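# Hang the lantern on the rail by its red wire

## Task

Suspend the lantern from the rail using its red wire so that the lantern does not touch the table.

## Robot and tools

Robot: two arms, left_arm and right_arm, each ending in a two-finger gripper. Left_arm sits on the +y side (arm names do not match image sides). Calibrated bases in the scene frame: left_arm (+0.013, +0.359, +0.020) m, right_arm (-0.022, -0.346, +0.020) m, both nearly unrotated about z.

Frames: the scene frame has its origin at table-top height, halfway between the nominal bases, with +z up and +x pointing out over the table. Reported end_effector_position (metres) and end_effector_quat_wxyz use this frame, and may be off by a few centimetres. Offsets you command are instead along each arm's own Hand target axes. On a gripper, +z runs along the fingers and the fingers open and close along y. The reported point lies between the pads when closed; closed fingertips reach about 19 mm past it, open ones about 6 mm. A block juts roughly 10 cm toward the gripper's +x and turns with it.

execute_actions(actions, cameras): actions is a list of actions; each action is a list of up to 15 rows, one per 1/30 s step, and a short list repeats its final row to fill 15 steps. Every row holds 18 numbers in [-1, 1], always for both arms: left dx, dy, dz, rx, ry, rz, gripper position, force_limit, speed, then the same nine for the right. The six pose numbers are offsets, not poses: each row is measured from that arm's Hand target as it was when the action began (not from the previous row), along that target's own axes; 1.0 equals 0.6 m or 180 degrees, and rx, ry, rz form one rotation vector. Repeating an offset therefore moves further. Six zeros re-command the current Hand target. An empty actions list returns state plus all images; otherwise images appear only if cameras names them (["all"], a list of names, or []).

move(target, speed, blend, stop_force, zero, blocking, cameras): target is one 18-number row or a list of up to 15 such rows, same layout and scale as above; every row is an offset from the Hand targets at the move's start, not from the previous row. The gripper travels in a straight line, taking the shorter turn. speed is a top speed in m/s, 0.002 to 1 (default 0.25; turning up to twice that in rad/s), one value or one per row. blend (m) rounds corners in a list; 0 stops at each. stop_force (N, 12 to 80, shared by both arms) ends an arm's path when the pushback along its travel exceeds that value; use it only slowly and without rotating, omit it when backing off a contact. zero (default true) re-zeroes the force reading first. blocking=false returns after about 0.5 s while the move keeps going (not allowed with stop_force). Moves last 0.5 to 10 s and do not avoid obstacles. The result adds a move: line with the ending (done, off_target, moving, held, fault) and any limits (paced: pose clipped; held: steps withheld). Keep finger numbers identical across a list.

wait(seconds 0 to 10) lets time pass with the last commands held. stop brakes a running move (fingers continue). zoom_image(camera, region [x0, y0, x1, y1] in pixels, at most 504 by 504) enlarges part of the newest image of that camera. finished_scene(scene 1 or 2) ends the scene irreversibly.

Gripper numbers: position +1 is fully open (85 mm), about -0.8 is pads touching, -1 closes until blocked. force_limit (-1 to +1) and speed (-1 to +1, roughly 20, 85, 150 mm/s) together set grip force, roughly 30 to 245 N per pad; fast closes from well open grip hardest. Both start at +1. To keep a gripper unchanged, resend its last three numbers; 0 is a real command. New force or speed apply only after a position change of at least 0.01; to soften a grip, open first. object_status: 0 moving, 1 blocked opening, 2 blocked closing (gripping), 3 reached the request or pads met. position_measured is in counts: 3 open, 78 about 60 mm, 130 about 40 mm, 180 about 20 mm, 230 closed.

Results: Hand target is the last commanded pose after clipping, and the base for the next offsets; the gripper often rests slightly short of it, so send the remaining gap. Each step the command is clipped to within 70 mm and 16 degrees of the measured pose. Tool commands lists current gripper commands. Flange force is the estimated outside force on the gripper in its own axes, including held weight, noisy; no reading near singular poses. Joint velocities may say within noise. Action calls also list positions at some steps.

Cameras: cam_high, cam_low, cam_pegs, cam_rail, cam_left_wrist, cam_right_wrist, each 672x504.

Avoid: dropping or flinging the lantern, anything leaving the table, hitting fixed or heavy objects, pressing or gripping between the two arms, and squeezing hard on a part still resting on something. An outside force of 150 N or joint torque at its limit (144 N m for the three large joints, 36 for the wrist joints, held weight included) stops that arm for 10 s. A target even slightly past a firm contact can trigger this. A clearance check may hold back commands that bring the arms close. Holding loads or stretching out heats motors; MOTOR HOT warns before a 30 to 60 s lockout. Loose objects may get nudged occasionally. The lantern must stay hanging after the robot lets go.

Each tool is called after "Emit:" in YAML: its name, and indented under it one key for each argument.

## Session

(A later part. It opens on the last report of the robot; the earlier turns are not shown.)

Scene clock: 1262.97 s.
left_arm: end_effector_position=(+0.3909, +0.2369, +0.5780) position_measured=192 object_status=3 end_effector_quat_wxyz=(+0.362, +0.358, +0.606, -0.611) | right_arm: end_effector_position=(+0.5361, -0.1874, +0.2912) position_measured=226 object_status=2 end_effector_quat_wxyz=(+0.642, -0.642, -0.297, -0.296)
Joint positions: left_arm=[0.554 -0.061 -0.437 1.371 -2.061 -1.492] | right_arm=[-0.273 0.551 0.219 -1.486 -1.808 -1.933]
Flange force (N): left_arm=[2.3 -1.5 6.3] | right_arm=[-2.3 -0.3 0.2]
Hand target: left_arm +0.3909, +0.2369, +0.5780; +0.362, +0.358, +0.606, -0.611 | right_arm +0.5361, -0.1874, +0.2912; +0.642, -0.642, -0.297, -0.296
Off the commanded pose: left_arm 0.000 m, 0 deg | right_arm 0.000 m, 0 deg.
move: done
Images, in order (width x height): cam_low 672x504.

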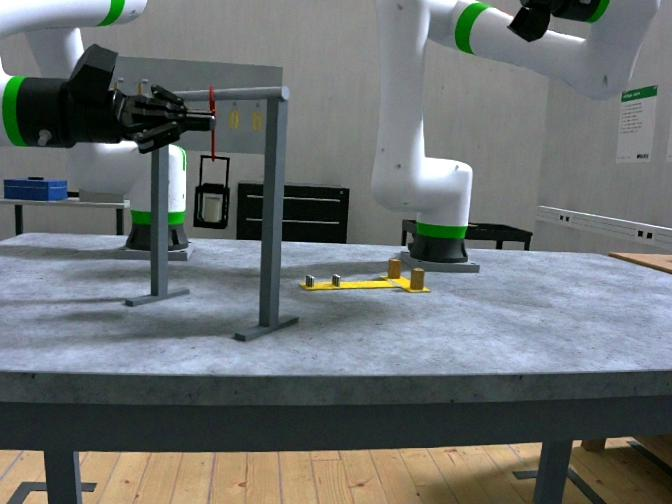

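Emit:
move:
  target:
    - [0,0,0,0,0,0,-0.5,0.5,-1,-0.0025,0.0021,0,0,0,0,-1,0.5,-1]
    - [0,0,0,0,0,0,-0.5,0.5,-1,-0.0025,0.0021,0,0,0,0,-0.6,0.5,-1]
  speed: 0.02
  cameras: ["cam_low","cam_right_wrist"]

Emit:
zoom_image:
  camera: "cam_low"
  region: [120, 30, 320, 230]

Scene clock: 1268.93 s.
left_arm: end_effector_position=(+0.3909, +0.2369, +0.5780) position_measured=192 object_status=3 end_effector_quat_wxyz=(+0.362, +0.358, +0.606, -0.611) | right_arm: end_effector_position=(+0.5361, -0.1874, +0.2892) position_measured=205 object_status=0 end_effector_quat_wxyz=(+0.642, -0.642, -0.297, -0.296)
Joint positions: left_arm=[0.554 -0.061 -0.437 1.371 -2.061 -1.492] | right_arm=[-0.273 0.554 0.218 -1.485 -1.808 -1.929]
Flange force (N): left_arm=[2.1 -1.2 6.2] | right_arm=[-3.7 0.6 0.8]
Hand target: left_arm +0.3909, +0.2369, +0.5780; +0.362, +0.358, +0.606, -0.611 | right_arm +0.5361, -0.1874, +0.2892; +0.642, -0.642, -0.297, -0.296
Off the commanded pose: left_arm 0.000 m, 0 deg | right_arm 0.000 m, 0 deg.
move: done
camera_calibration:
cam_right_wrist: T_world_to_cam=[[0.775632, -0.0260502, -0.630648, -0.22849], [-0.59856, -0.347432, -0.721815, 0.479581], [-0.200304, 0.937343, -0.285072, 0.499717], [0, 0, 0, 1]] pos_world=[0.564377, -0.307737, 0.344527]
Images, in order (width x height): cam_low 672x504, cam_right_wrist 672x504.

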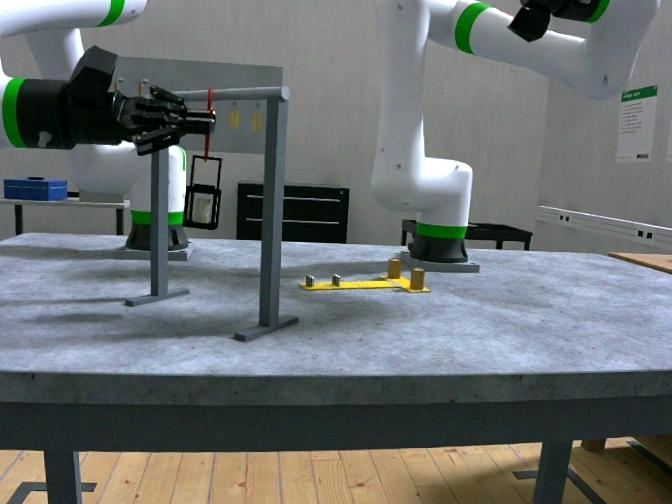

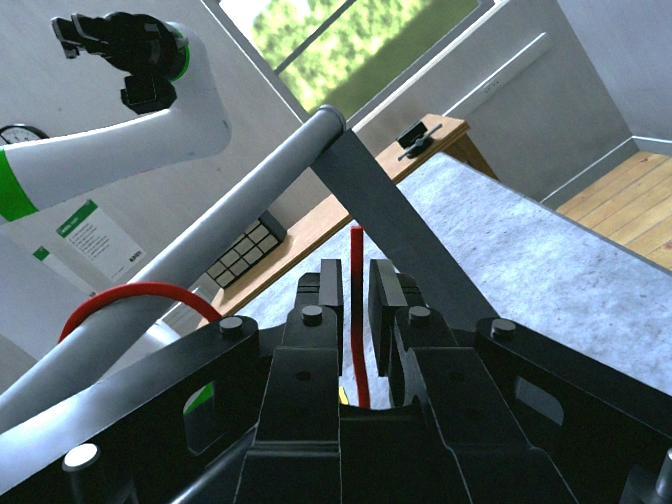

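Scaled by 2.520 from the camera's 672x504 image, which has a finer 960x720 frame.

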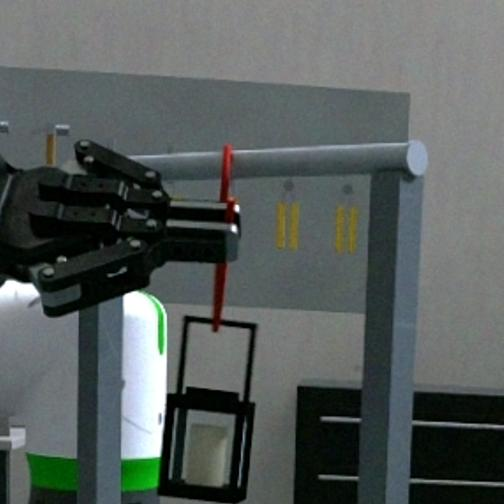

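Emit:
move:
  target:
    - [0,0,0,0,0,0,-0.5,0.5,-1,0,0,0,0,0,0,-0.35,0.5,-1]
    - [0,0,0,0,0,0,-0.5,0.5,-1,0,0,-0.2,0,0,0,-0.35,0.5,-1]
  speed: 0.05
  cameras: ["cam_low","cam_rail","cam_high","cam_right_wrist"]

Emit:
zoom_image:
  camera: "cam_low"
  region: [120, 30, 320, 230]

Scene clock: 1276.93 s.
left_arm: end_effector_position=(+0.3909, +0.2369, +0.5780) position_measured=192 object_status=3 end_effector_quat_wxyz=(+0.362, +0.358, +0.606, -0.611) | right_arm: end_effector_position=(+0.5363, -0.3074, +0.2893) position_measured=173 object_status=3 end_effector_quat_wxyz=(+0.642, -0.642, -0.297, -0.296)
Joint positions: left_arm=[0.554 -0.061 -0.437 1.371 -2.061 -1.492] | right_arm=[-0.452 0.641 0.357 -1.442 -1.983 -1.964]
Flange force (N): left_arm=[2.7 -1.2 6.0] | right_arm=[-3.6 0.6 1.0]
Hand target: left_arm +0.3909, +0.2369, +0.5780; +0.362, +0.358, +0.606, -0.611 | right_arm +0.5363, -0.3074, +0.2893; +0.642, -0.642, -0.297, -0.296
Off the commanded pose: left_arm 0.000 m, 0 deg | right_arm 0.000 m, 0 deg.
move: done
camera_calibration:
cam_right_wrist: T_world_to_cam=[[0.775631, -0.0260505, -0.630649, -0.231644], [-0.598561, -0.347432, -0.721814, 0.438153], [-0.200304, 0.937343, -0.285072, 0.612296], [0, 0, 0, 1]] pos_world=[0.564577, -0.427737, 0.344727]
Images, in order (width x height): cam_high 672x504, cam_low 672x504, cam_rail 672x504, cam_right_wrist 672x504.

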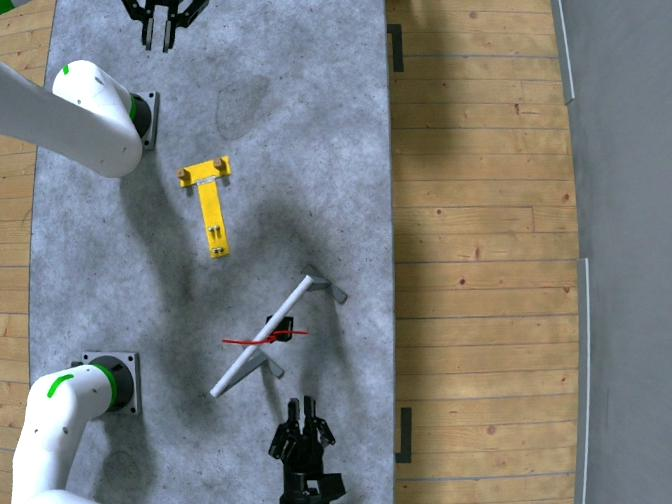

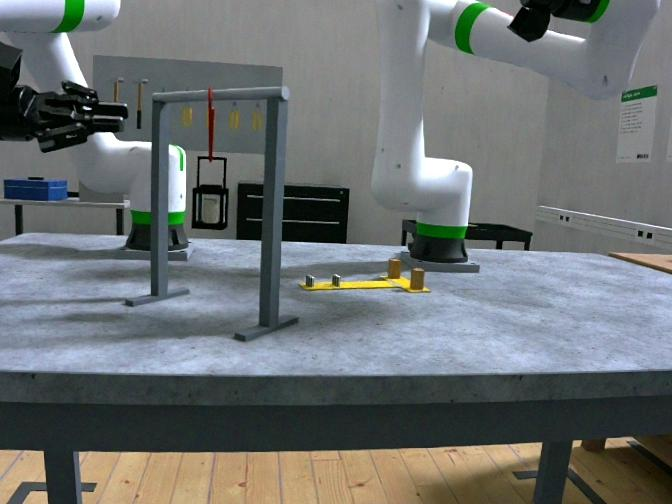

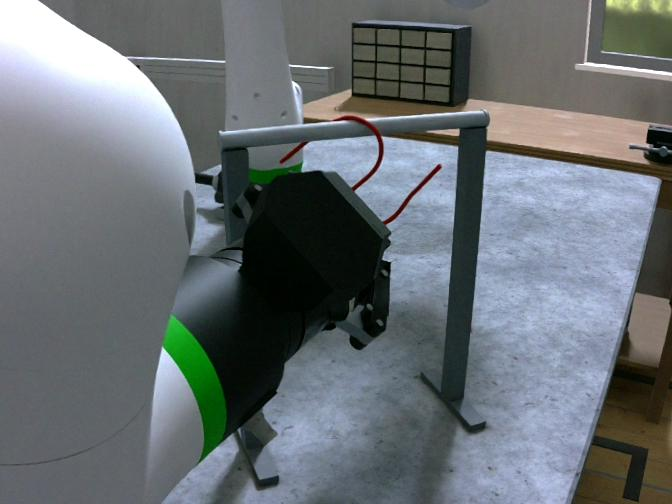

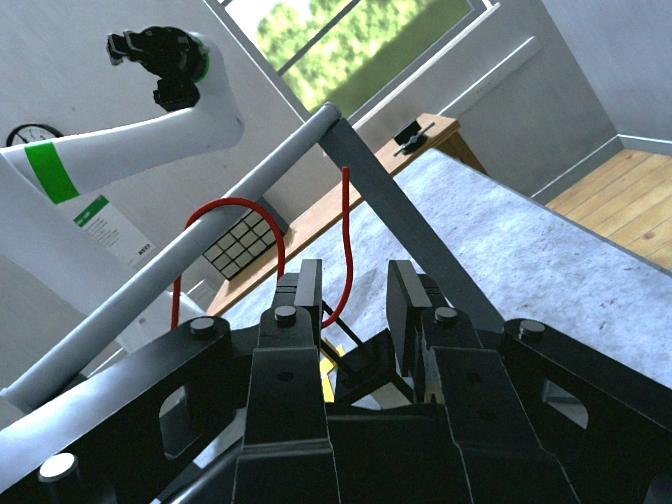

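Scaled by 2.520 from the camera's 672x504 image, which has a finer 960x720 frame.

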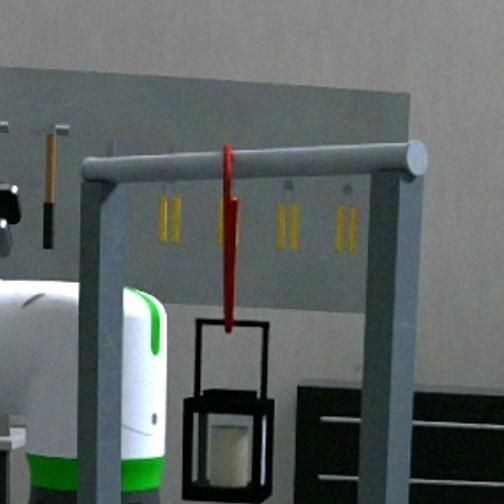

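Hanging freely.

Emit:
finished_scene:
  scene: 1

The scene is finished: the task was done.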